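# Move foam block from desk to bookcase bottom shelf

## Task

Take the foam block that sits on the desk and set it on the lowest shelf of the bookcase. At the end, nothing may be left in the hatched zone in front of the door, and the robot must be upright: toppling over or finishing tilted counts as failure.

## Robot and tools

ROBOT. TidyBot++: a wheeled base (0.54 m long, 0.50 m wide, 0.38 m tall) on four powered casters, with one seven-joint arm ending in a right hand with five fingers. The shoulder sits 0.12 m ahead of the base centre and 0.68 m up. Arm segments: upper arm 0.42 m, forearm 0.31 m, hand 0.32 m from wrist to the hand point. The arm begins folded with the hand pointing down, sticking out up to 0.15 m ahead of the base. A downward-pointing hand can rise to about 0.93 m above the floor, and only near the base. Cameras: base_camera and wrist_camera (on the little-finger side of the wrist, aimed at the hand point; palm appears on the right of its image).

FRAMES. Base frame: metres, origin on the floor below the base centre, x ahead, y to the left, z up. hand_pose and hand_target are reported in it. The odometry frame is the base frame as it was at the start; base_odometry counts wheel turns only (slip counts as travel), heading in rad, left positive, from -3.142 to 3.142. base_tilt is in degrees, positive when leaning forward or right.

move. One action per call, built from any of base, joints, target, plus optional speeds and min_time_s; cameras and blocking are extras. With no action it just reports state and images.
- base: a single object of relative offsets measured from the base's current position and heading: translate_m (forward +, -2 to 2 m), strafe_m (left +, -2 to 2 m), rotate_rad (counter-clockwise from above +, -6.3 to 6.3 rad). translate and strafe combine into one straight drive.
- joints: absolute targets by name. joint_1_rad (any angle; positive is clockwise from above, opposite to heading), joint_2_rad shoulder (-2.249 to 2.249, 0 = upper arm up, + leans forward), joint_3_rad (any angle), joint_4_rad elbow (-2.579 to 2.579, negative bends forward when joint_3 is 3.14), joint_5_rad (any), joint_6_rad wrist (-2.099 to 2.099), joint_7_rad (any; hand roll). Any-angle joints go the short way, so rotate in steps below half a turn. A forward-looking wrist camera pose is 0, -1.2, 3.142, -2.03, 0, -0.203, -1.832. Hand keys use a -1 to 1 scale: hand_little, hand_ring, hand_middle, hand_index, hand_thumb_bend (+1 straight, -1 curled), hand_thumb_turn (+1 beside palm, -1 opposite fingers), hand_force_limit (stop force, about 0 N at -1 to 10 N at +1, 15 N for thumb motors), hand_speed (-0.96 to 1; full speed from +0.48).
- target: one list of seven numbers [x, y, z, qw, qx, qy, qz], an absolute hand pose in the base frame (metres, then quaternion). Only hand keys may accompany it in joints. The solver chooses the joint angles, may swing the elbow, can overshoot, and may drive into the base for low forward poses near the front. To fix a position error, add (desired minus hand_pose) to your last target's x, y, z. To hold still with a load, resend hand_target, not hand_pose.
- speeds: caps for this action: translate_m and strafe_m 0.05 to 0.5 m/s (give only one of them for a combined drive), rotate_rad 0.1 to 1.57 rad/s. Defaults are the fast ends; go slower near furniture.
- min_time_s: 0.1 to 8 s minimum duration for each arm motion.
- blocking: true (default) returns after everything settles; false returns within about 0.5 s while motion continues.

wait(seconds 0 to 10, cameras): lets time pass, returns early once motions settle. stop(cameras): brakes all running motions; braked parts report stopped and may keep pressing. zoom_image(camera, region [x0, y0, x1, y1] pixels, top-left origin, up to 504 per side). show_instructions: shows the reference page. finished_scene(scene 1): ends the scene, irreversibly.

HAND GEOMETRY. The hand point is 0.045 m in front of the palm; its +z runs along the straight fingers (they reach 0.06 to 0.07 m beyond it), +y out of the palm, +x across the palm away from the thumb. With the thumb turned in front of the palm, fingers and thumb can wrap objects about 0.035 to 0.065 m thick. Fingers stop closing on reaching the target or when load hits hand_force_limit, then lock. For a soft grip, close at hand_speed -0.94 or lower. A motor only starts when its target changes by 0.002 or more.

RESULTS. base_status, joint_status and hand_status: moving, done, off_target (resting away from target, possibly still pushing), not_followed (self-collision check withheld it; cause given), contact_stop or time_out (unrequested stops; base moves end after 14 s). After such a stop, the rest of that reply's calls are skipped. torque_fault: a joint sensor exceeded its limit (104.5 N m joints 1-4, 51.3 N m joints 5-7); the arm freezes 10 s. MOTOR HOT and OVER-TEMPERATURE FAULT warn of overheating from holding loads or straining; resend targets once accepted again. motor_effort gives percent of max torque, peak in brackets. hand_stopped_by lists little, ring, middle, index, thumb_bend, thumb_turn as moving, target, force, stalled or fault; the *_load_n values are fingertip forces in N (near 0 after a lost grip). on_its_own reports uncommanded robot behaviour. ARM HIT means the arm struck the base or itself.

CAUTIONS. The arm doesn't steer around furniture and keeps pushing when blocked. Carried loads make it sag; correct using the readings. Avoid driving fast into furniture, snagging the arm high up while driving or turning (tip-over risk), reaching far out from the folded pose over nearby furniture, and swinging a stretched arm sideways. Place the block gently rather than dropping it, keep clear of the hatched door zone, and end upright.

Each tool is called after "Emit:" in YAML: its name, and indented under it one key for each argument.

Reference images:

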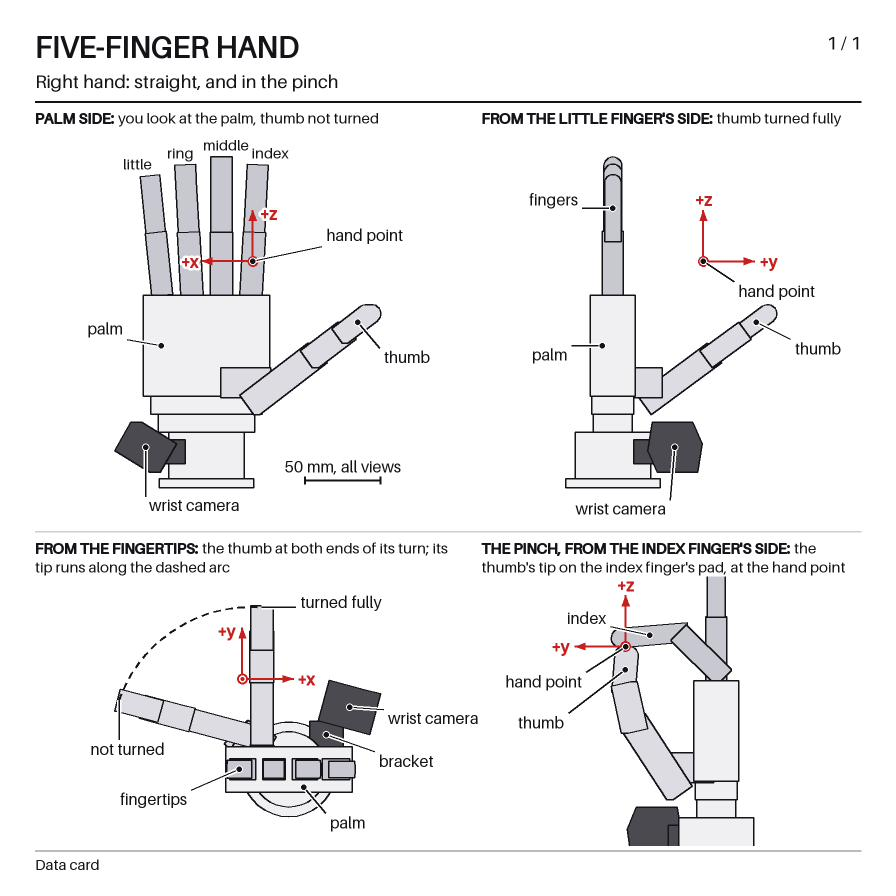

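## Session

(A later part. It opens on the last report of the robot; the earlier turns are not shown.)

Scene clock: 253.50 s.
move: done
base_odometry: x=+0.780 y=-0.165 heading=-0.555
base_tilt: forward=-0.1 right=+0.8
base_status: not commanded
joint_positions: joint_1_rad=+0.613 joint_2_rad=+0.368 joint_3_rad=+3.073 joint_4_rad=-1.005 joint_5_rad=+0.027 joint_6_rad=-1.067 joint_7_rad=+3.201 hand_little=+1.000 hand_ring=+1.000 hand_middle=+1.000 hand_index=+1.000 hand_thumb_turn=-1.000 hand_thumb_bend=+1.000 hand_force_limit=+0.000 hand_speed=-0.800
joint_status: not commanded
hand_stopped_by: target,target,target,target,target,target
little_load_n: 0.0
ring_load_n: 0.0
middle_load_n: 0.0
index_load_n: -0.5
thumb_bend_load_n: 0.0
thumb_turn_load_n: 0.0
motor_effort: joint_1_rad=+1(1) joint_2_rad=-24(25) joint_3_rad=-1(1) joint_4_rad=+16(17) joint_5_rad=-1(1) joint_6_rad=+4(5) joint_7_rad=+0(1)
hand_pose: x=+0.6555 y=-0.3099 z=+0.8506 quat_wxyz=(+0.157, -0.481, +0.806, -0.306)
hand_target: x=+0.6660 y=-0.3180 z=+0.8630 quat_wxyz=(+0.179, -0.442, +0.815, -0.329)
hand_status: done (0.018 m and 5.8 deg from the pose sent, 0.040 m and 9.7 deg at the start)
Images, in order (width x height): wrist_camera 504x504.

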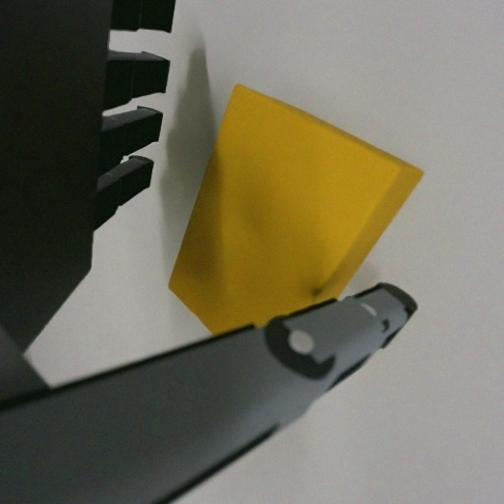

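Emit:
move:
  target: [0.650, -0.308, 0.892, 0.1788, -0.4424, 0.8148, -0.3292]
  min_time_s: 2
  cameras: ["wrist_camera"]

Scene clock: 260.03 s.
move: done
base_odometry: x=+0.780 y=-0.165 heading=-0.555
base_tilt: forward=-0.1 right=+0.8
base_status: not commanded
joint_positions: joint_1_rad=+0.610 joint_2_rad=+0.347 joint_3_rad=+3.108 joint_4_rad=-1.005 joint_5_rad=+0.027 joint_6_rad=-1.067 joint_7_rad=+3.201 hand_little=+1.000 hand_ring=+1.000 hand_middle=+1.000 hand_index=+1.000 hand_thumb_turn=-1.000 hand_thumb_bend=+1.000 hand_force_limit=+0.000 hand_speed=-0.800
joint_status: not commanded
hand_stopped_by: target,target,target,target,target,target
little_load_n: 0.0
ring_load_n: 0.0
middle_load_n: 0.0
index_load_n: 0.0
thumb_bend_load_n: 0.0
thumb_turn_load_n: 0.0
motor_effort: joint_1_rad=+1(1) joint_2_rad=-23(25) joint_3_rad=+0(1) joint_4_rad=+15(17) joint_5_rad=-1(1) joint_6_rad=+4(5) joint_7_rad=+0(1)
hand_pose: x=+0.6448 y=-0.3221 z=+0.8628 quat_wxyz=(+0.152, -0.469, +0.809, -0.319)
hand_target: x=+0.6500 y=-0.3080 z=+0.8920 quat_wxyz=(+0.179, -0.442, +0.815, -0.329)
hand_status: done (0.033 m and 4.6 deg from the pose sent, 0.042 m and 5.8 deg at the start)
Images, in order (width x height): wrist_camera 504x504.

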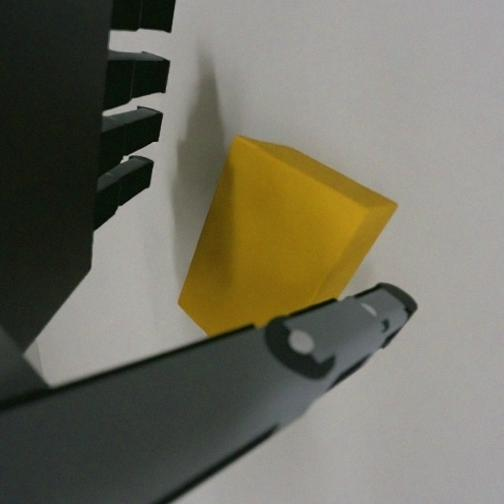

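Emit:
move:
  joints: {"joint_1_rad":0.596,"joint_2_rad":0.31,"joint_3_rad":3.142,"joint_4_rad":-1.03,"joint_5_rad":0,"joint_6_rad":-1.10,"joint_7_rad":3.07}
  min_time_s: 2
  cameras: ["wrist_camera"]

Scene clock: 274.10 s.
move: done
base_odometry: x=+0.780 y=-0.165 heading=-0.555
base_tilt: forward=-0.1 right=+0.9
base_status: not commanded
joint_positions: joint_1_rad=+0.610 joint_2_rad=+0.345 joint_3_rad=+3.128 joint_4_rad=-1.005 joint_5_rad=+0.027 joint_6_rad=-1.067 joint_7_rad=+3.145 hand_little=+1.000 hand_ring=+1.000 hand_middle=+1.000 hand_index=+1.000 hand_thumb_turn=-1.000 hand_thumb_bend=+1.000 hand_force_limit=+0.000 hand_speed=-0.800
joint_status: all done
hand_stopped_by: target,target,target,target,target,target
little_load_n: 0.0
ring_load_n: -0.5
middle_load_n: 0.0
index_load_n: 0.0
thumb_bend_load_n: 0.0
thumb_turn_load_n: 0.0
motor_effort: joint_1_rad=+1(2) joint_2_rad=-24(25) joint_3_rad=-1(1) joint_4_rad=+15(17) joint_5_rad=-1(2) joint_6_rad=+4(6) joint_7_rad=+0(1)
hand_pose: x=+0.6422 y=-0.3286 z=+0.8649 quat_wxyz=(+0.155, -0.440, +0.825, -0.319)
hand_target: x=+0.6343 y=-0.3058 z=+0.8711 quat_wxyz=(+0.172, -0.410, +0.845, -0.298)
hand_status: not commanded
Images, in order (width x height): wrist_camera 504x504.

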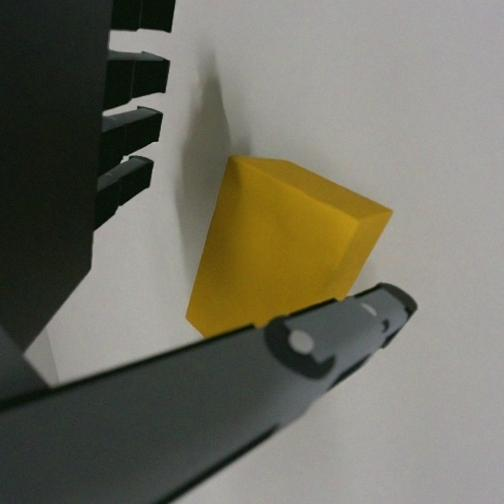

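Emit:
move:
  joints: {"joint_1_rad":0.572,"joint_2_rad":0.25,"joint_3_rad":3.16,"joint_4_rad":-1.10,"joint_5_rad":0}
  min_time_s: 2
  cameras: ["wrist_camera"]

Scene clock: 282.20 s.
move: done
base_odometry: x=+0.780 y=-0.165 heading=-0.555
base_tilt: forward=-0.1 right=+0.8
base_status: not commanded
joint_positions: joint_1_rad=+0.591 joint_2_rad=+0.283 joint_3_rad=+3.146 joint_4_rad=-1.070 joint_5_rad=+0.027 joint_6_rad=-1.067 joint_7_rad=+3.145 hand_little=+1.000 hand_ring=+1.000 hand_middle=+1.000 hand_index=+1.000 hand_thumb_turn=-1.000 hand_thumb_bend=+1.000 hand_force_limit=+0.000 hand_speed=-0.800
joint_status: all done
hand_stopped_by: target,target,target,target,target,target
little_load_n: 0.0
ring_load_n: 0.0
middle_load_n: 0.0
index_load_n: 0.0
thumb_bend_load_n: 0.0
thumb_turn_load_n: 0.0
motor_effort: joint_1_rad=+1(2) joint_2_rad=-22(25) joint_3_rad=+1(1) joint_4_rad=+17(17) joint_5_rad=-1(2) joint_6_rad=+4(5) joint_7_rad=+0(1)
hand_pose: x=+0.6227 y=-0.3125 z=+0.8715 quat_wxyz=(+0.153, -0.442, +0.825, -0.319)
hand_target: x=+0.6150 y=-0.2871 z=+0.8732 quat_wxyz=(+0.168, -0.414, +0.845, -0.294)
hand_status: not commanded
Images, in order (width x height): wrist_camera 504x504.

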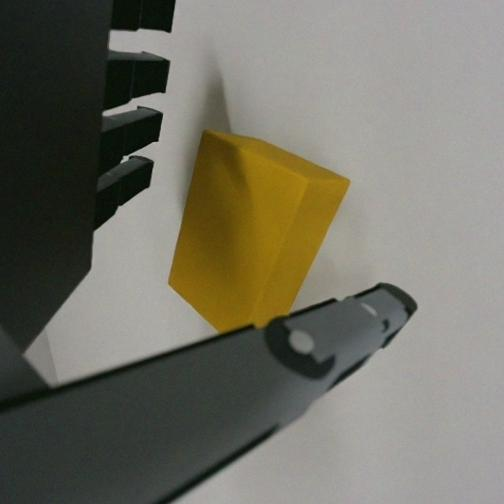

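Emit:
move:
  joints: {"joint_1_rad":0.545,"joint_2_rad":0.337,"joint_3_rad":3.16,"joint_4_rad":-0.997,"joint_5_rad":0,"joint_6_rad":-1.15}
  min_time_s: 2
  cameras: ["wrist_camera"]

Scene clock: 300.70 s.
move: done
base_odometry: x=+0.780 y=-0.165 heading=-0.555
base_tilt: forward=-0.1 right=+0.8
base_status: not commanded
joint_positions: joint_1_rad=+0.564 joint_2_rad=+0.284 joint_3_rad=+3.146 joint_4_rad=-1.031 joint_5_rad=+0.027 joint_6_rad=-1.083 joint_7_rad=+3.145 hand_little=+1.000 hand_ring=+1.000 hand_middle=+1.000 hand_index=+1.000 hand_thumb_turn=-1.000 hand_thumb_bend=+1.000 hand_force_limit=+0.000 hand_speed=-0.800
joint_status: all done
hand_stopped_by: target,target,target,target,target,target
little_load_n: 0.0
ring_load_n: 0.0
middle_load_n: 0.0
index_load_n: 0.0
thumb_bend_load_n: 0.0
thumb_turn_load_n: 0.0
motor_effort: joint_1_rad=+1(2) joint_2_rad=-21(23) joint_3_rad=+0(1) joint_4_rad=+15(17) joint_5_rad=-1(1) joint_6_rad=+4(6) joint_7_rad=+0(1)
hand_pose: x=+0.6339 y=-0.3007 z=+0.8868 quat_wxyz=(+0.162, -0.451, +0.815, -0.326)
hand_target: x=+0.6432 y=-0.2861 z=+0.8621 quat_wxyz=(+0.164, -0.428, +0.844, -0.278)
hand_status: not commanded
Images, in order (width x height): wrist_camera 504x504.

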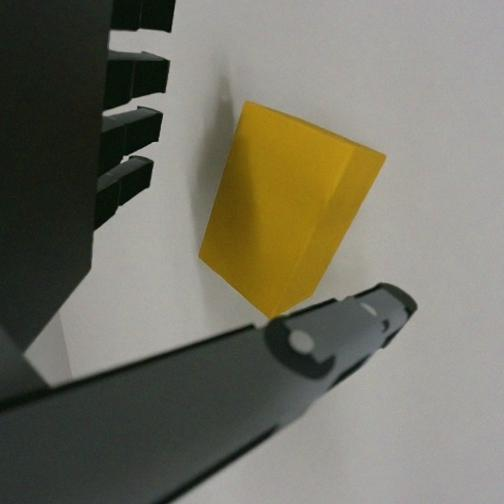

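Emit:
move:
  joints: {"joint_2_rad":0.348}
  cameras: ["wrist_camera"]

Scene clock: 305.47 s.
move: done
base_odometry: x=+0.780 y=-0.165 heading=-0.555
base_tilt: forward=+0.0 right=+0.8
base_status: not commanded
joint_positions: joint_1_rad=+0.564 joint_2_rad=+0.294 joint_3_rad=+3.146 joint_4_rad=-1.030 joint_5_rad=+0.027 joint_6_rad=-1.084 joint_7_rad=+3.145 hand_little=+1.000 hand_ring=+1.000 hand_middle=+1.000 hand_index=+1.000 hand_thumb_turn=-1.000 hand_thumb_bend=+1.000 hand_force_limit=+0.000 hand_speed=-0.800
joint_status: all done
hand_stopped_by: target,target,target,target,target,target
little_load_n: 0.0
ring_load_n: 0.0
middle_load_n: 0.0
index_load_n: 0.0
thumb_bend_load_n: 0.0
thumb_turn_load_n: 0.0
motor_effort: joint_1_rad=+1(1) joint_2_rad=-22(23) joint_3_rad=+0(1) joint_4_rad=+15(16) joint_5_rad=+0(1) joint_6_rad=+4(5) joint_7_rad=+0(1)
hand_pose: x=+0.6359 y=-0.3019 z=+0.8809 quat_wxyz=(+0.160, -0.451, +0.817, -0.322)
hand_target: x=+0.6449 y=-0.2871 z=+0.8555 quat_wxyz=(+0.161, -0.429, +0.846, -0.274)
hand_status: not commanded
Images, in order (width x height): wrist_camera 504x504.

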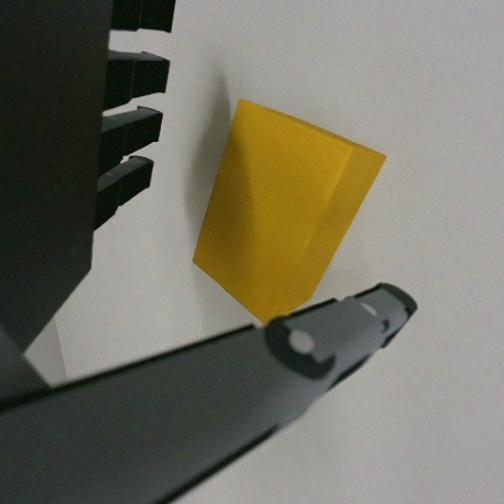

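Emit:
move:
  joints: {"joint_2_rad":0.363}
  cameras: ["wrist_camera"]

Emit:
move:
  joints: {"hand_index":0.5,"hand_middle":0.5,"hand_ring":0.5,"hand_force_limit":-0.7,"hand_speed":-0.9}
  cameras: ["wrist_camera"]

Scene clock: 308.97 s.
move: done
base_odometry: x=+0.780 y=-0.165 heading=-0.555
base_tilt: forward=-0.1 right=+0.8
base_status: not commanded
joint_positions: joint_1_rad=+0.564 joint_2_rad=+0.310 joint_3_rad=+3.146 joint_4_rad=-1.029 joint_5_rad=+0.027 joint_6_rad=-1.084 joint_7_rad=+3.145 hand_little=+1.000 hand_ring=+1.000 hand_middle=+1.000 hand_index=+1.000 hand_thumb_turn=-1.000 hand_thumb_bend=+1.000 hand_force_limit=+0.000 hand_speed=-0.800
joint_status: all done
hand_stopped_by: target,target,target,target,target,target
little_load_n: 0.0
ring_load_n: 0.0
middle_load_n: 0.0
index_load_n: 0.0
thumb_bend_load_n: -0.5
thumb_turn_load_n: 0.0
motor_effort: joint_1_rad=+1(1) joint_2_rad=-23(24) joint_3_rad=+1(1) joint_4_rad=+16(16) joint_5_rad=-1(1) joint_6_rad=+4(5) joint_7_rad=+0(0)
hand_pose: x=+0.6385 y=-0.3036 z=+0.8721 quat_wxyz=(+0.156, -0.453, +0.819, -0.316)
hand_target: x=+0.6470 y=-0.2884 z=+0.8465 quat_wxyz=(+0.157, -0.430, +0.848, -0.268)
hand_status: not commanded
Images, in order (width x height): wrist_camera 504x504.

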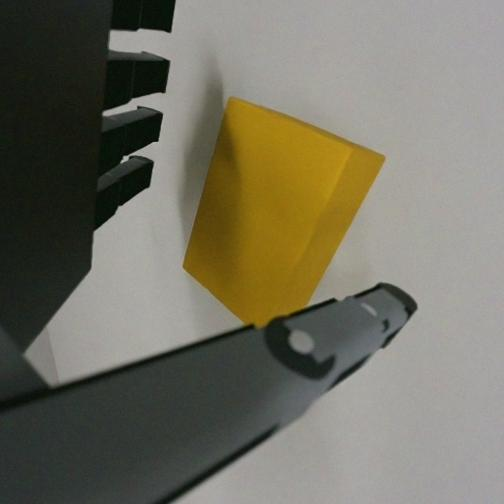

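Scene clock: 311.23 s.
move: done
base_odometry: x=+0.780 y=-0.165 heading=-0.555
base_tilt: forward=-0.1 right=+0.8
base_status: not commanded
joint_positions: joint_1_rad=+0.564 joint_2_rad=+0.310 joint_3_rad=+3.146 joint_4_rad=-1.029 joint_5_rad=+0.027 joint_6_rad=-1.084 joint_7_rad=+3.145 hand_little=+1.000 hand_ring=+0.500 hand_middle=+0.500 hand_index=+0.500 hand_thumb_turn=-1.000 hand_thumb_bend=+1.000 hand_force_limit=-0.700 hand_speed=-0.900
joint_status: all done
hand_stopped_by: target,target,target,target,target,target
little_load_n: 0.0
ring_load_n: 0.0
middle_load_n: 0.0
index_load_n: 0.0
thumb_bend_load_n: 0.0
thumb_turn_load_n: 0.0
motor_effort: joint_1_rad=+1(1) joint_2_rad=-22(24) joint_3_rad=+1(1) joint_4_rad=+15(17) joint_5_rad=-1(1) joint_6_rad=+4(5) joint_7_rad=+0(1)
hand_pose: x=+0.6385 y=-0.3036 z=+0.8720 quat_wxyz=(+0.156, -0.453, +0.819, -0.316)
hand_target: x=+0.6470 y=-0.2884 z=+0.8465 quat_wxyz=(+0.157, -0.430, +0.848, -0.268)
hand_status: not commanded
Images, in order (width x height): wrist_camera 504x504.

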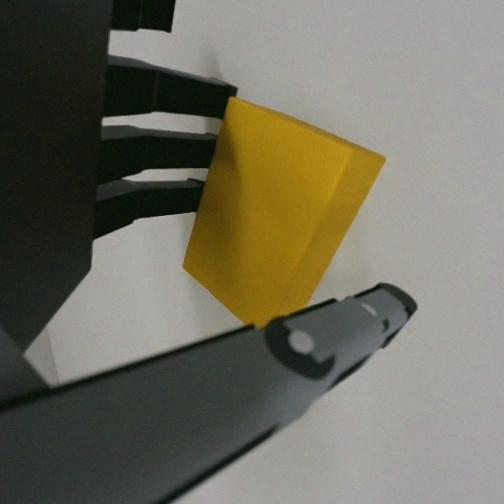

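Emit:
move:
  joints: {"hand_thumb_bend":0.6}
  cameras: ["wrist_camera"]

Emit:
move:
  joints: {"hand_index":0.2,"hand_middle":0.2,"hand_ring":0.2}
  cameras: ["wrist_camera"]

Scene clock: 320.13 s.
move: done
base_odometry: x=+0.780 y=-0.165 heading=-0.555
base_tilt: forward=-0.1 right=+0.8
base_status: not commanded
joint_positions: joint_1_rad=+0.564 joint_2_rad=+0.310 joint_3_rad=+3.146 joint_4_rad=-1.029 joint_5_rad=+0.027 joint_6_rad=-1.084 joint_7_rad=+3.145 hand_little=+1.000 hand_ring=+0.500 hand_middle=+0.500 hand_index=+0.500 hand_thumb_turn=-1.000 hand_thumb_bend=+0.600 hand_force_limit=-0.700 hand_speed=-0.900
joint_status: all done
hand_stopped_by: target,target,target,target,target,target
little_load_n: 0.0
ring_load_n: 0.5
middle_load_n: 0.0
index_load_n: 0.0
thumb_bend_load_n: 0.0
thumb_turn_load_n: 0.0
motor_effort: joint_1_rad=+1(1) joint_2_rad=-23(23) joint_3_rad=+0(1) joint_4_rad=+15(17) joint_5_rad=-1(1) joint_6_rad=+4(5) joint_7_rad=+0(1)
hand_pose: x=+0.6385 y=-0.3036 z=+0.8720 quat_wxyz=(+0.156, -0.453, +0.819, -0.316)
hand_target: x=+0.6470 y=-0.2884 z=+0.8465 quat_wxyz=(+0.157, -0.430, +0.848, -0.268)
hand_status: not commanded
Images, in order (width x height): wrist_camera 504x504.

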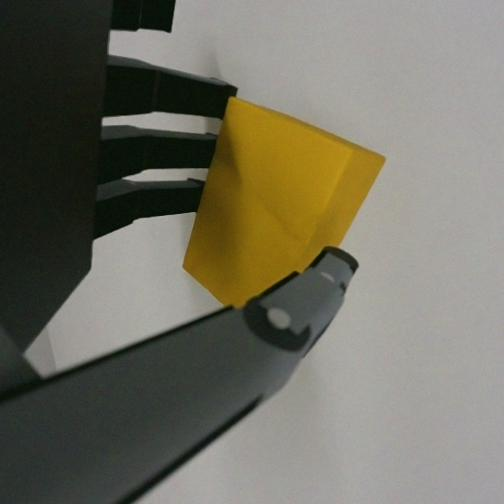

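Scene clock: 321.70 s.
move: done
base_odometry: x=+0.780 y=-0.165 heading=-0.555
base_tilt: forward=-0.1 right=+0.8
base_status: not commanded
joint_positions: joint_1_rad=+0.564 joint_2_rad=+0.310 joint_3_rad=+3.146 joint_4_rad=-1.029 joint_5_rad=+0.027 joint_6_rad=-1.084 joint_7_rad=+3.145 hand_little=+1.000 hand_ring=+0.200 hand_middle=+0.200 hand_index=+0.200 hand_thumb_turn=-1.000 hand_thumb_bend=+0.600 hand_force_limit=-0.700 hand_speed=-0.900
joint_status: all done
hand_stopped_by: target,target,target,target,target,target
little_load_n: 0.0
ring_load_n: 0.0
middle_load_n: 0.5
index_load_n: 0.0
thumb_bend_load_n: 0.0
thumb_turn_load_n: 0.0
motor_effort: joint_1_rad=+1(1) joint_2_rad=-23(23) joint_3_rad=+0(1) joint_4_rad=+15(16) joint_5_rad=-1(1) joint_6_rad=+4(5) joint_7_rad=+0(1)
hand_pose: x=+0.6385 y=-0.3036 z=+0.8720 quat_wxyz=(+0.156, -0.453, +0.819, -0.316)
hand_target: x=+0.6470 y=-0.2884 z=+0.8465 quat_wxyz=(+0.157, -0.430, +0.848, -0.268)
hand_status: not commanded
Images, in order (width x height): wrist_camera 504x504.

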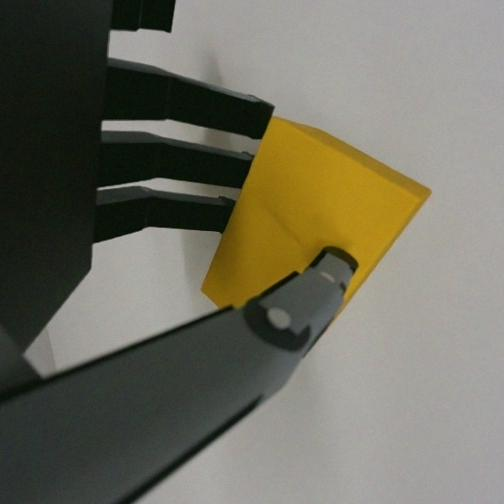

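Emit:
zoom_image:
  camera: "wrist_camera"
  region: [190, 90, 450, 350]

Scaled by 1.938.

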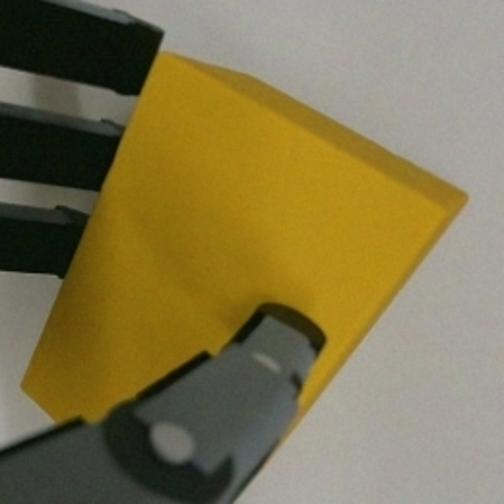

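Emit:
move:
  joints: {"hand_index":0.6,"hand_middle":0.6,"hand_ring":0.6}
  cameras: ["wrist_camera"]

Scene clock: 346.03 s.
move: done
base_odometry: x=+0.780 y=-0.165 heading=-0.555
base_tilt: forward=-0.1 right=+0.8
base_status: not commanded
joint_positions: joint_1_rad=+0.564 joint_2_rad=+0.310 joint_3_rad=+3.146 joint_4_rad=-1.029 joint_5_rad=+0.027 joint_6_rad=-1.084 joint_7_rad=+3.145 hand_little=+1.000 hand_ring=+0.600 hand_middle=+0.600 hand_index=+0.600 hand_thumb_turn=-1.000 hand_thumb_bend=+0.600 hand_force_limit=-0.700 hand_speed=-0.900
joint_status: all done
hand_stopped_by: target,target,target,target,target,target
little_load_n: 0.0
ring_load_n: 0.0
middle_load_n: 0.0
index_load_n: 0.0
thumb_bend_load_n: 0.0
thumb_turn_load_n: 0.0
motor_effort: joint_1_rad=+1(1) joint_2_rad=-22(23) joint_3_rad=+0(1) joint_4_rad=+16(17) joint_5_rad=+0(1) joint_6_rad=+4(5) joint_7_rad=+0(1)
hand_pose: x=+0.6385 y=-0.3036 z=+0.8720 quat_wxyz=(+0.156, -0.453, +0.819, -0.315)
hand_target: x=+0.6470 y=-0.2884 z=+0.8465 quat_wxyz=(+0.157, -0.430, +0.848, -0.268)
hand_status: not commanded
Images, in order (width x height): wrist_camera 504x504.

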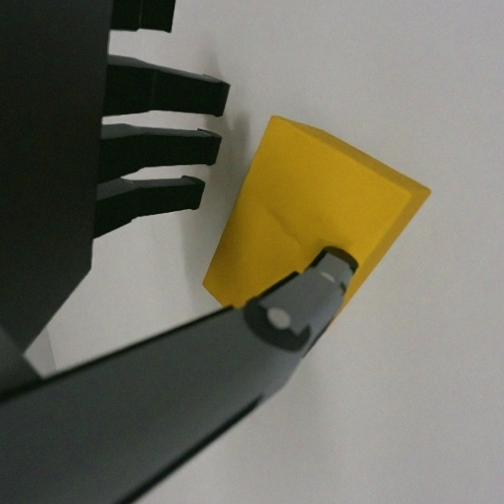

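Emit:
move:
  joints: {"hand_index":0.9,"hand_middle":0.9,"hand_ring":0.9,"hand_thumb_bend":1}

Emit:
move:
  joints: {"joint_2_rad":0.211,"joint_4_rad":-1.26,"joint_6_rad":-0.85}
  min_time_s: 3
  cameras: ["wrist_camera"]

Scene clock: 378.27 s.
move: done
base_odometry: x=+0.780 y=-0.165 heading=-0.555
base_tilt: forward=-0.1 right=+0.8
base_status: not commanded
joint_positions: joint_1_rad=+0.564 joint_2_rad=+0.310 joint_3_rad=+3.146 joint_4_rad=-1.029 joint_5_rad=+0.027 joint_6_rad=-1.084 joint_7_rad=+3.145 hand_little=+1.000 hand_ring=+0.900 hand_middle=+0.900 hand_index=+0.900 hand_thumb_turn=-1.000 hand_thumb_bend=+1.000 hand_force_limit=-0.700 hand_speed=-0.900
joint_status: all done
hand_stopped_by: target,target,target,target,target,target
little_load_n: 0.0
ring_load_n: 0.0
middle_load_n: 0.0
index_load_n: 0.0
thumb_bend_load_n: 0.0
thumb_turn_load_n: 0.0
motor_effort: joint_1_rad=+1(1) joint_2_rad=-22(24) joint_3_rad=+1(1) joint_4_rad=+16(17) joint_5_rad=-1(1) joint_6_rad=+4(5) joint_7_rad=+0(1)
hand_pose: x=+0.6385 y=-0.3036 z=+0.8720 quat_wxyz=(+0.156, -0.453, +0.819, -0.315)
hand_target: x=+0.6470 y=-0.2884 z=+0.8465 quat_wxyz=(+0.157, -0.430, +0.848, -0.268)
hand_status: not commanded
pictures: none

Scene clock: 381.57 s.
move: done
base_odometry: x=+0.780 y=-0.165 heading=-0.555
base_tilt: forward=-0.1 right=+0.8
base_status: not commanded
joint_positions: joint_1_rad=+0.564 joint_2_rad=+0.244 joint_3_rad=+3.146 joint_4_rad=-1.230 joint_5_rad=+0.027 joint_6_rad=-0.927 joint_7_rad=+3.145 hand_little=+1.000 hand_ring=+0.900 hand_middle=+0.900 hand_index=+0.900 hand_thumb_turn=-1.000 hand_thumb_bend=+1.000 hand_force_limit=-0.700 hand_speed=-0.900
joint_status: all done
hand_stopped_by: target,target,target,target,target,target
little_load_n: 0.0
ring_load_n: 0.0
middle_load_n: 0.0
index_load_n: 0.0
thumb_bend_load_n: 0.0
thumb_turn_load_n: 0.0
motor_effort: joint_1_rad=+1(1) joint_2_rad=-21(24) joint_3_rad=+1(1) joint_4_rad=+16(18) joint_5_rad=-1(1) joint_6_rad=+5(5) joint_7_rad=+0(1)
hand_pose: x=+0.6271 y=-0.2959 z=+0.8415 quat_wxyz=(+0.162, -0.452, +0.815, -0.324)
hand_target: x=+0.6439 y=-0.2874 z=+0.8625 quat_wxyz=(+0.203, -0.414, +0.818, -0.343)
hand_status: not commanded
Images, in order (width x height): wrist_camera 504x504.

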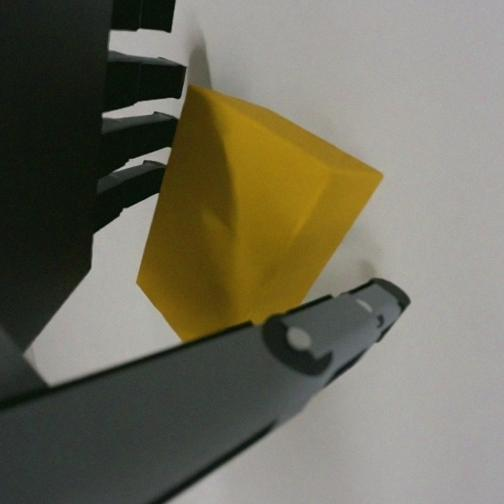

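Emit:
move:
  joints: {"hand_thumb_bend":0.65,"hand_index":0.5,"hand_middle":0.5,"hand_ring":0.5}
  cameras: ["wrist_camera"]

Scene clock: 396.43 s.
move: done
base_odometry: x=+0.780 y=-0.165 heading=-0.555
base_tilt: forward=-0.1 right=+0.8
base_status: not commanded
joint_positions: joint_1_rad=+0.564 joint_2_rad=+0.244 joint_3_rad=+3.146 joint_4_rad=-1.230 joint_5_rad=+0.027 joint_6_rad=-0.925 joint_7_rad=+3.145 hand_little=+1.000 hand_ring=+0.500 hand_middle=+0.500 hand_index=+0.500 hand_thumb_turn=-1.000 hand_thumb_bend=+0.650 hand_force_limit=-0.700 hand_speed=-0.900
joint_status: all done
hand_stopped_by: target,target,target,target,target,target
little_load_n: 0.0
ring_load_n: 0.0
middle_load_n: 0.0
index_load_n: 0.0
thumb_bend_load_n: 0.0
thumb_turn_load_n: 0.0
motor_effort: joint_1_rad=+1(1) joint_2_rad=-20(22) joint_3_rad=+0(1) joint_4_rad=+16(17) joint_5_rad=-1(1) joint_6_rad=+4(5) joint_7_rad=+0(1)
hand_pose: x=+0.6273 y=-0.2960 z=+0.8417 quat_wxyz=(+0.162, -0.452, +0.815, -0.325)
hand_target: x=+0.6439 y=-0.2874 z=+0.8625 quat_wxyz=(+0.203, -0.414, +0.818, -0.343)
hand_status: not commanded
Images, in order (width x height): wrist_camera 504x504.

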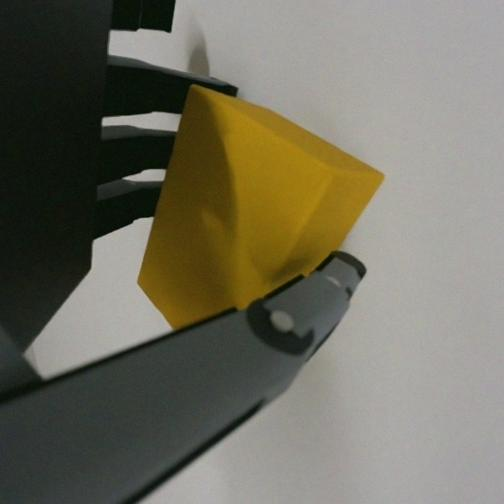

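Emit:
move:
  joints: {"hand_index":0.2,"hand_middle":0.2,"hand_ring":0.2}
  cameras: ["wrist_camera"]

Scene clock: 399.40 s.
move: off_target
base_odometry: x=+0.780 y=-0.165 heading=-0.555
base_tilt: forward=-0.1 right=+0.8
base_status: not commanded
joint_positions: joint_1_rad=+0.564 joint_2_rad=+0.243 joint_3_rad=+3.146 joint_4_rad=-1.230 joint_5_rad=+0.027 joint_6_rad=-0.925 joint_7_rad=+3.145 hand_little=+1.000 hand_ring=+0.278 hand_middle=+0.306 hand_index=+0.297 hand_thumb_turn=-1.000 hand_thumb_bend=+0.651 hand_force_limit=-0.700 hand_speed=-0.900
joint_status: hand_ring off_target (ended at +0.278, target +0.200); hand_middle off_target (ended at +0.306, target +0.200); hand_index off_target (ended at +0.297, target +0.200)
hand_stopped_by: target,force,force,force,target,target
little_load_n: 0.0
ring_load_n: 1.5
middle_load_n: 0.0
index_load_n: 3.0
thumb_bend_load_n: 4.0
thumb_turn_load_n: 0.0
motor_effort: joint_1_rad=+1(1) joint_2_rad=-21(22) joint_3_rad=+0(1) joint_4_rad=+16(17) joint_5_rad=-1(1) joint_6_rad=+4(5) joint_7_rad=+0(1)
hand_pose: x=+0.6274 y=-0.2961 z=+0.8418 quat_wxyz=(+0.162, -0.452, +0.815, -0.325)
hand_target: x=+0.6439 y=-0.2874 z=+0.8625 quat_wxyz=(+0.203, -0.414, +0.818, -0.343)
hand_status: not commanded
Images, in order (width x height): wrist_camera 504x504.

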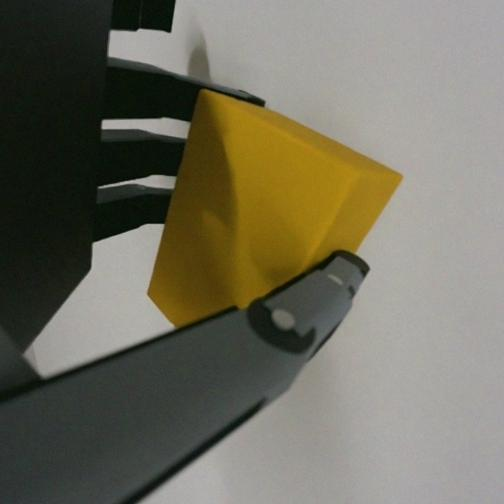

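Emit:
move:
  joints: {"hand_index":0.1,"hand_middle":0.1,"hand_ring":0.12,"hand_force_limit":-0.35,"hand_speed":-0.94}

Emit:
move:
  joints: {"joint_2_rad":0.1}
  min_time_s: 3
  cameras: ["wrist_camera"]

Scene clock: 403.03 s.
move: off_target
base_odometry: x=+0.780 y=-0.165 heading=-0.555
base_tilt: forward=-0.1 right=+0.8
base_status: not commanded
joint_positions: joint_1_rad=+0.564 joint_2_rad=+0.243 joint_3_rad=+3.147 joint_4_rad=-1.231 joint_5_rad=+0.027 joint_6_rad=-0.925 joint_7_rad=+3.145 hand_little=+1.000 hand_ring=+0.251 hand_middle=+0.290 hand_index=+0.292 hand_thumb_turn=-1.000 hand_thumb_bend=+0.652 hand_force_limit=-0.350 hand_speed=-0.940
joint_status: hand_ring off_target (ended at +0.251, target +0.120); hand_middle off_target (ended at +0.290, target +0.100); hand_index off_target (ended at +0.292, target +0.100); the others done
hand_stopped_by: target,force,force,force,target,target
little_load_n: 0.0
ring_load_n: 4.0
middle_load_n: 2.5
index_load_n: 2.5
thumb_bend_load_n: 7.5
thumb_turn_load_n: 2.0
motor_effort: joint_1_rad=+1(1) joint_2_rad=-22(22) joint_3_rad=+0(0) joint_4_rad=+16(17) joint_5_rad=-1(1) joint_6_rad=+4(5) joint_7_rad=+0(1)
hand_pose: x=+0.6272 y=-0.2963 z=+0.8422 quat_wxyz=(+0.162, -0.452, +0.815, -0.325)
hand_target: x=+0.6439 y=-0.2874 z=+0.8625 quat_wxyz=(+0.203, -0.414, +0.818, -0.343)
hand_status: not commanded
pictures: none

Scene clock: 406.33 s.
move: done
base_odometry: x=+0.780 y=-0.165 heading=-0.555
base_tilt: forward=-0.1 right=+0.8
base_status: not commanded
joint_positions: joint_1_rad=+0.564 joint_2_rad=+0.132 joint_3_rad=+3.147 joint_4_rad=-1.231 joint_5_rad=+0.027 joint_6_rad=-0.925 joint_7_rad=+3.145 hand_little=+1.000 hand_ring=+0.251 hand_middle=+0.290 hand_index=+0.292 hand_thumb_turn=-1.000 hand_thumb_bend=+0.652 hand_force_limit=-0.350 hand_speed=-0.940
joint_status: all done
hand_stopped_by: target,force,force,force,target,target
little_load_n: 0.0
ring_load_n: 4.0
middle_load_n: 2.5
index_load_n: 2.5
thumb_bend_load_n: 7.5
thumb_turn_load_n: 2.0
motor_effort: joint_1_rad=+1(1) joint_2_rad=-18(22) joint_3_rad=+1(1) joint_4_rad=+17(17) joint_5_rad=-1(1) joint_6_rad=+5(5) joint_7_rad=+0(1)
hand_pose: x=+0.6090 y=-0.2848 z=+0.9060 quat_wxyz=(+0.186, -0.441, +0.796, -0.370)
hand_target: x=+0.6237 y=-0.2751 z=+0.9276 quat_wxyz=(+0.230, -0.403, +0.797, -0.386)
hand_status: not commanded
Images, in order (width x height): wrist_camera 504x504.

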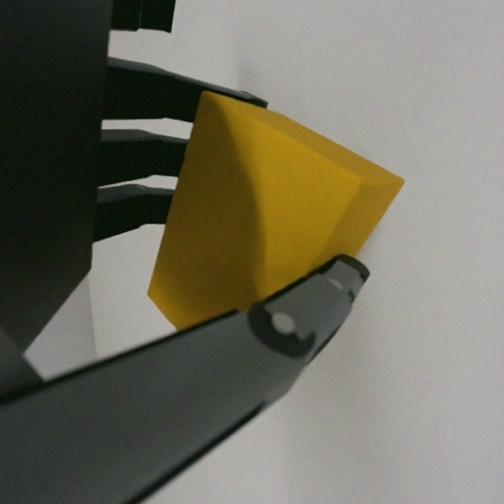

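Emit:
move:
  joints: {"joint_2_rad":-0.05}
  min_time_s: 2

Emit:
move:
  base: {"translate_m":-0.5}
  speeds: {"translate_m":0.3}
  cameras: ["wrist_camera"]

Emit:
move:
  joints: {"joint_1_rad":0.0,"joint_2_rad":-0.5,"joint_4_rad":-1.9,"joint_6_rad":-0.98}
  min_time_s: 3
  cameras: ["all"]

Scene clock: 436.73 s.
move: done
base_odometry: x=+0.780 y=-0.165 heading=-0.555
base_tilt: forward=-0.1 right=+0.8
base_status: not commanded
joint_positions: joint_1_rad=+0.564 joint_2_rad=-0.023 joint_3_rad=+3.147 joint_4_rad=-1.232 joint_5_rad=+0.027 joint_6_rad=-0.925 joint_7_rad=+3.145 hand_little=+1.000 hand_ring=+0.251 hand_middle=+0.290 hand_index=+0.292 hand_thumb_turn=-1.000 hand_thumb_bend=+0.652 hand_force_limit=-0.350 hand_speed=-0.940
joint_status: all done
hand_stopped_by: target,force,force,force,target,target
little_load_n: 0.0
ring_load_n: 4.0
middle_load_n: 2.0
index_load_n: 2.5
thumb_bend_load_n: 8.0
thumb_turn_load_n: 2.0
motor_effort: joint_1_rad=+1(1) joint_2_rad=-13(19) joint_3_rad=+1(1) joint_4_rad=+15(17) joint_5_rad=+0(1) joint_6_rad=+6(6) joint_7_rad=+0(1)
hand_pose: x=+0.5741 y=-0.2627 z=+0.9900 quat_wxyz=(+0.219, -0.423, +0.767, -0.430)
hand_target: x=+0.5867 y=-0.2528 z=+1.0107 quat_wxyz=(+0.265, -0.386, +0.765, -0.441)
hand_status: not commanded
pictures: none

Scene clock: 439.30 s.
move: done
base_odometry: x=+0.355 y=+0.098 heading=-0.555
base_tilt: forward=-0.1 right=+0.8
base_status: done
joint_positions: joint_1_rad=+0.559 joint_2_rad=-0.036 joint_3_rad=+3.151 joint_4_rad=-1.234 joint_5_rad=+0.027 joint_6_rad=-0.923 joint_7_rad=+3.145 hand_little=+1.000 hand_ring=+0.251 hand_middle=+0.290 hand_index=+0.292 hand_thumb_turn=-1.000 hand_thumb_bend=+0.652 hand_force_limit=-0.350 hand_speed=-0.940
joint_status: not commanded
hand_stopped_by: target,force,force,force,target,target
little_load_n: 0.0
ring_load_n: 4.0
middle_load_n: 2.5
index_load_n: 2.5
thumb_bend_load_n: 7.5
thumb_turn_load_n: 2.0
motor_effort: joint_1_rad=+1(2) joint_2_rad=-13(19) joint_3_rad=-1(2) joint_4_rad=+16(17) joint_5_rad=-1(1) joint_6_rad=+6(7) joint_7_rad=+0(1)
hand_pose: x=+0.5710 y=-0.2604 z=+0.9961 quat_wxyz=(+0.222, -0.422, +0.764, -0.435)
hand_target: x=+0.5867 y=-0.2528 z=+1.0107 quat_wxyz=(+0.265, -0.386, +0.765, -0.441)
hand_status: not commanded
Images, in order (width x height): wrist_camera 504x504.

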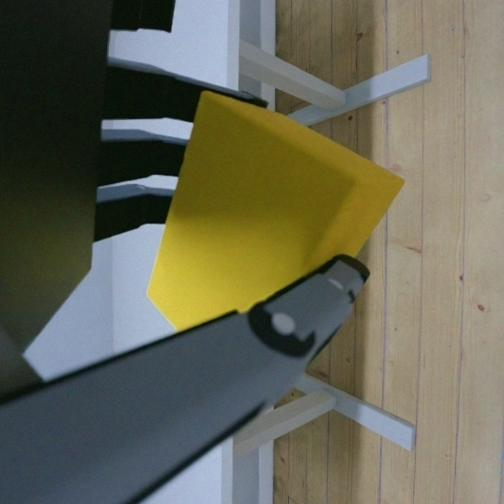

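Scene clock: 442.60 s.
move: done
base_odometry: x=+0.355 y=+0.098 heading=-0.555
base_tilt: forward=-0.1 right=+0.8
base_status: not commanded
joint_positions: joint_1_rad=+0.017 joint_2_rad=-0.477 joint_3_rad=+3.152 joint_4_rad=-1.874 joint_5_rad=+0.027 joint_6_rad=-0.923 joint_7_rad=+3.145 hand_little=+1.000 hand_ring=+0.251 hand_middle=+0.290 hand_index=+0.292 hand_thumb_turn=-1.000 hand_thumb_bend=+0.652 hand_force_limit=-0.350 hand_speed=-0.940
joint_status: all done
hand_stopped_by: target,force,force,force,target,target
little_load_n: 0.0
ring_load_n: 4.0
middle_load_n: 2.5
index_load_n: 2.5
thumb_bend_load_n: 8.0
thumb_turn_load_n: 2.0
motor_effort: joint_1_rad=+1(2) joint_2_rad=+0(15) joint_3_rad=+1(1) joint_4_rad=+16(19) joint_5_rad=-1(1) joint_6_rad=+5(7) joint_7_rad=+0(1)
hand_pose: x=+0.4310 y=+0.0149 z=+0.8459 quat_wxyz=(+0.270, -0.642, +0.654, -0.294)
hand_target: x=+0.4082 y=+0.0304 z=+0.8319 quat_wxyz=(+0.273, -0.626, +0.686, -0.252)
hand_status: not commanded
pictures: base_camera, wrist_camera
Images, in order (width x height): base_camera 644x364, wrist_camera 504x504.

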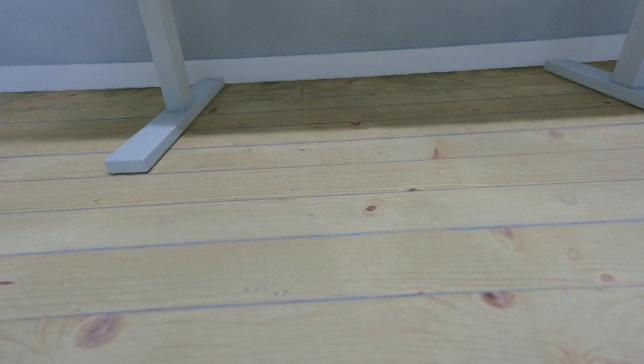

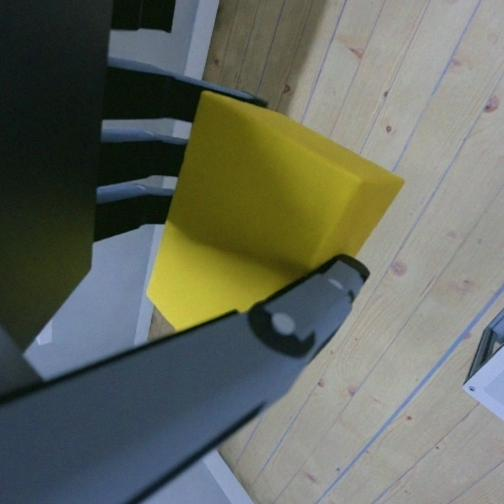

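Emit:
move:
  base: {"rotate_rad":3.14}
  speeds: {"rotate_rad":0.9}
  cameras: ["all"]

Scene clock: 449.17 s.
move: done
base_odometry: x=+0.355 y=+0.098 heading=+2.584
base_tilt: forward=-0.1 right=+0.8
base_status: done
joint_positions: joint_1_rad=+0.015 joint_2_rad=-0.478 joint_3_rad=+3.154 joint_4_rad=-1.874 joint_5_rad=+0.027 joint_6_rad=-0.923 joint_7_rad=+3.145 hand_little=+1.000 hand_ring=+0.251 hand_middle=+0.290 hand_index=+0.292 hand_thumb_turn=-1.000 hand_thumb_bend=+0.652 hand_force_limit=-0.350 hand_speed=-0.940
joint_status: not commanded
hand_stopped_by: target,force,force,force,target,target
little_load_n: 0.0
ring_load_n: 4.0
middle_load_n: 2.0
index_load_n: 2.5
thumb_bend_load_n: 7.5
thumb_turn_load_n: 2.0
motor_effort: joint_1_rad=+1(1) joint_2_rad=-1(2) joint_3_rad=+0(2) joint_4_rad=+16(17) joint_5_rad=-1(2) joint_6_rad=+5(5) joint_7_rad=+0(1)
hand_pose: x=+0.4308 y=+0.0151 z=+0.8462 quat_wxyz=(+0.271, -0.642, +0.654, -0.294)
hand_target: x=+0.4082 y=+0.0304 z=+0.8319 quat_wxyz=(+0.273, -0.626, +0.686, -0.252)
hand_status: not commanded
pictures: base_camera, wrist_camera
Images, in order (width x height): base_camera 644x364, wrist_camera 504x504.

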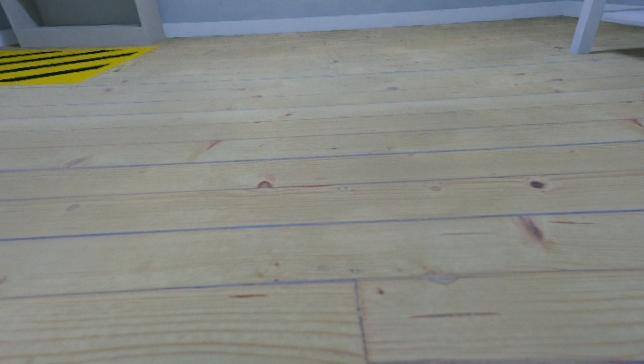

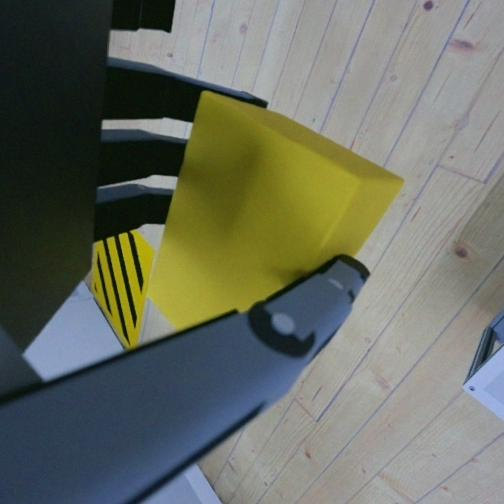

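Emit:
move:
  base: {"strafe_m":1.35,"translate_m":0.9}
  speeds: {"translate_m":0.4}
  cameras: ["all"]

Scene clock: 460.53 s.
move: done
base_odometry: x=-1.123 y=-0.571 heading=+2.585
base_tilt: forward=+0.0 right=+0.8
base_status: done
joint_positions: joint_1_rad=+0.015 joint_2_rad=-0.483 joint_3_rad=+3.156 joint_4_rad=-1.874 joint_5_rad=+0.027 joint_6_rad=-0.923 joint_7_rad=+3.145 hand_little=+1.000 hand_ring=+0.251 hand_middle=+0.290 hand_index=+0.292 hand_thumb_turn=-1.000 hand_thumb_bend=+0.652 hand_force_limit=-0.350 hand_speed=-0.940
joint_status: not commanded
hand_stopped_by: target,force,force,force,target,target
little_load_n: 0.0
ring_load_n: 4.0
middle_load_n: 2.5
index_load_n: 2.5
thumb_bend_load_n: 8.0
thumb_turn_load_n: 2.0
motor_effort: joint_1_rad=+1(2) joint_2_rad=+0(3) joint_3_rad=+1(2) joint_4_rad=+16(17) joint_5_rad=-1(2) joint_6_rad=+5(6) joint_7_rad=+0(1)
hand_pose: x=+0.4300 y=+0.0144 z=+0.8479 quat_wxyz=(+0.273, -0.641, +0.654, -0.296)
hand_target: x=+0.4082 y=+0.0304 z=+0.8319 quat_wxyz=(+0.273, -0.626, +0.686, -0.252)
hand_status: not commanded
pictures: base_camera, wrist_camera
Images, in order (width x height): base_camera 644x364, wrist_camera 504x504.

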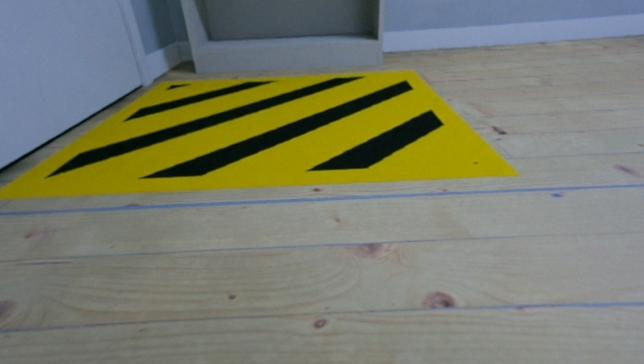

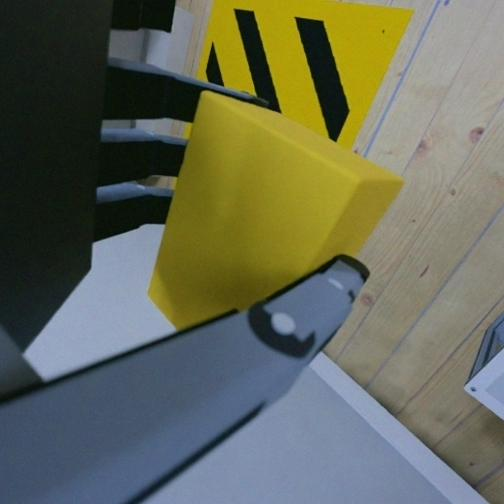

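Emit:
move:
  base: {"strafe_m":0.18,"translate_m":0.8}
  speeds: {"translate_m":0.3}
  cameras: ["all"]

Scene clock: 473.17 s.
move: done
base_odometry: x=-1.897 y=-0.301 heading=+2.585
base_tilt: forward=-0.1 right=+0.8
base_status: done
joint_positions: joint_1_rad=+0.015 joint_2_rad=-0.488 joint_3_rad=+3.156 joint_4_rad=-1.874 joint_5_rad=+0.027 joint_6_rad=-0.923 joint_7_rad=+3.145 hand_little=+1.000 hand_ring=+0.251 hand_middle=+0.290 hand_index=+0.292 hand_thumb_turn=-1.000 hand_thumb_bend=+0.652 hand_force_limit=-0.350 hand_speed=-0.940
joint_status: not commanded
hand_stopped_by: target,force,force,force,target,target
little_load_n: 0.0
ring_load_n: 4.0
middle_load_n: 2.0
index_load_n: 2.5
thumb_bend_load_n: 7.5
thumb_turn_load_n: 2.0
motor_effort: joint_1_rad=+1(2) joint_2_rad=+0(4) joint_3_rad=+1(2) joint_4_rad=+17(17) joint_5_rad=-1(1) joint_6_rad=+5(6) joint_7_rad=+0(1)
hand_pose: x=+0.4292 y=+0.0144 z=+0.8494 quat_wxyz=(+0.274, -0.640, +0.653, -0.297)
hand_target: x=+0.4082 y=+0.0304 z=+0.8319 quat_wxyz=(+0.273, -0.626, +0.686, -0.252)
hand_status: not commanded
pictures: base_camera, wrist_camera
Images, in order (width x height): base_camera 644x364, wrist_camera 504x504.

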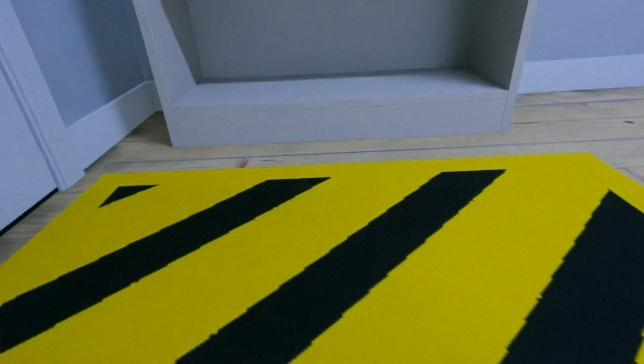

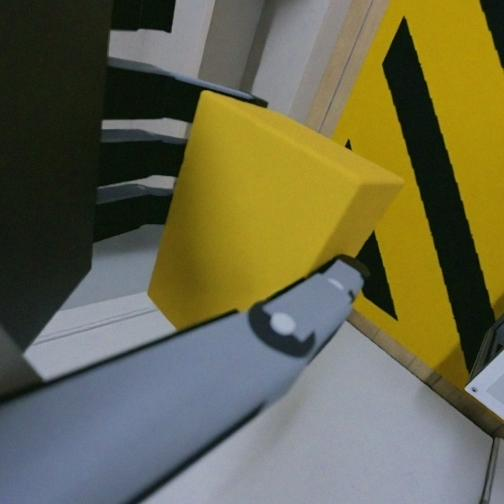

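Emit:
move:
  joints: {"joint_1_rad":0.0,"joint_2_rad":1.25,"joint_3_rad":3.142,"joint_4_rad":-1.56,"joint_5_rad":0,"joint_6_rad":0.42}
  min_time_s: 4
  cameras: ["all"]

Scene clock: 484.93 s.
move: done
base_odometry: x=-1.897 y=-0.301 heading=+2.585
base_tilt: forward=-0.1 right=+0.8
base_status: not commanded
joint_positions: joint_1_rad=+0.015 joint_2_rad=+1.191 joint_3_rad=+3.156 joint_4_rad=-1.588 joint_5_rad=+0.027 joint_6_rad=+0.343 joint_7_rad=+3.145 hand_little=+1.000 hand_ring=+0.251 hand_middle=+0.290 hand_index=+0.292 hand_thumb_turn=-1.000 hand_thumb_bend=+0.652 hand_force_limit=-0.350 hand_speed=-0.940
joint_status: all done
hand_stopped_by: target,force,force,force,target,target
little_load_n: 0.0
ring_load_n: 4.0
middle_load_n: 2.5
index_load_n: 2.5
thumb_bend_load_n: 7.5
thumb_turn_load_n: 2.5
motor_effort: joint_1_rad=+1(2) joint_2_rad=-34(36) joint_3_rad=+0(1) joint_4_rad=+7(17) joint_5_rad=-1(2) joint_6_rad=+4(6) joint_7_rad=+0(1)
hand_pose: x=+0.7841 y=+0.0145 z=+0.2587 quat_wxyz=(+0.237, -0.669, +0.658, -0.252)
hand_target: x=+0.7983 y=+0.0361 z=+0.2424 quat_wxyz=(+0.269, -0.634, +0.681, -0.250)
hand_status: not commanded
pictures: base_camera, wrist_camera
Images, in order (width x height): base_camera 644x364, wrist_camera 504x504.

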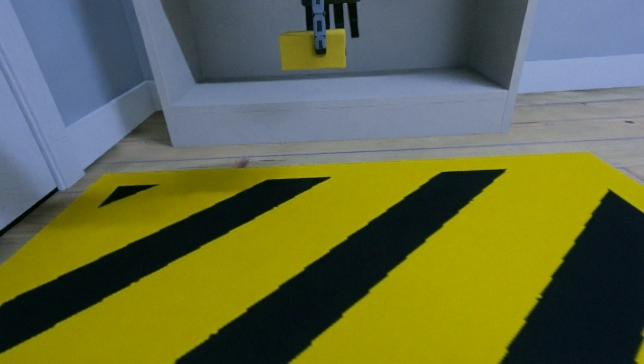

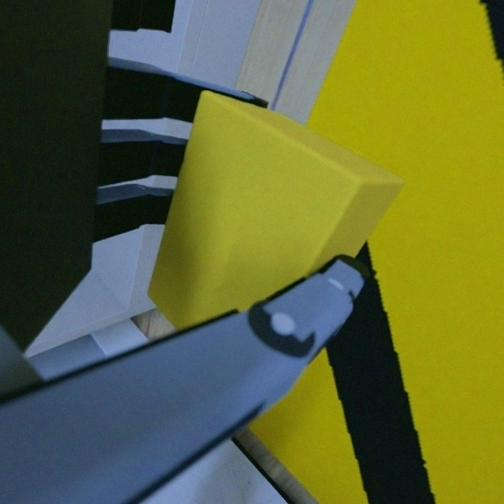

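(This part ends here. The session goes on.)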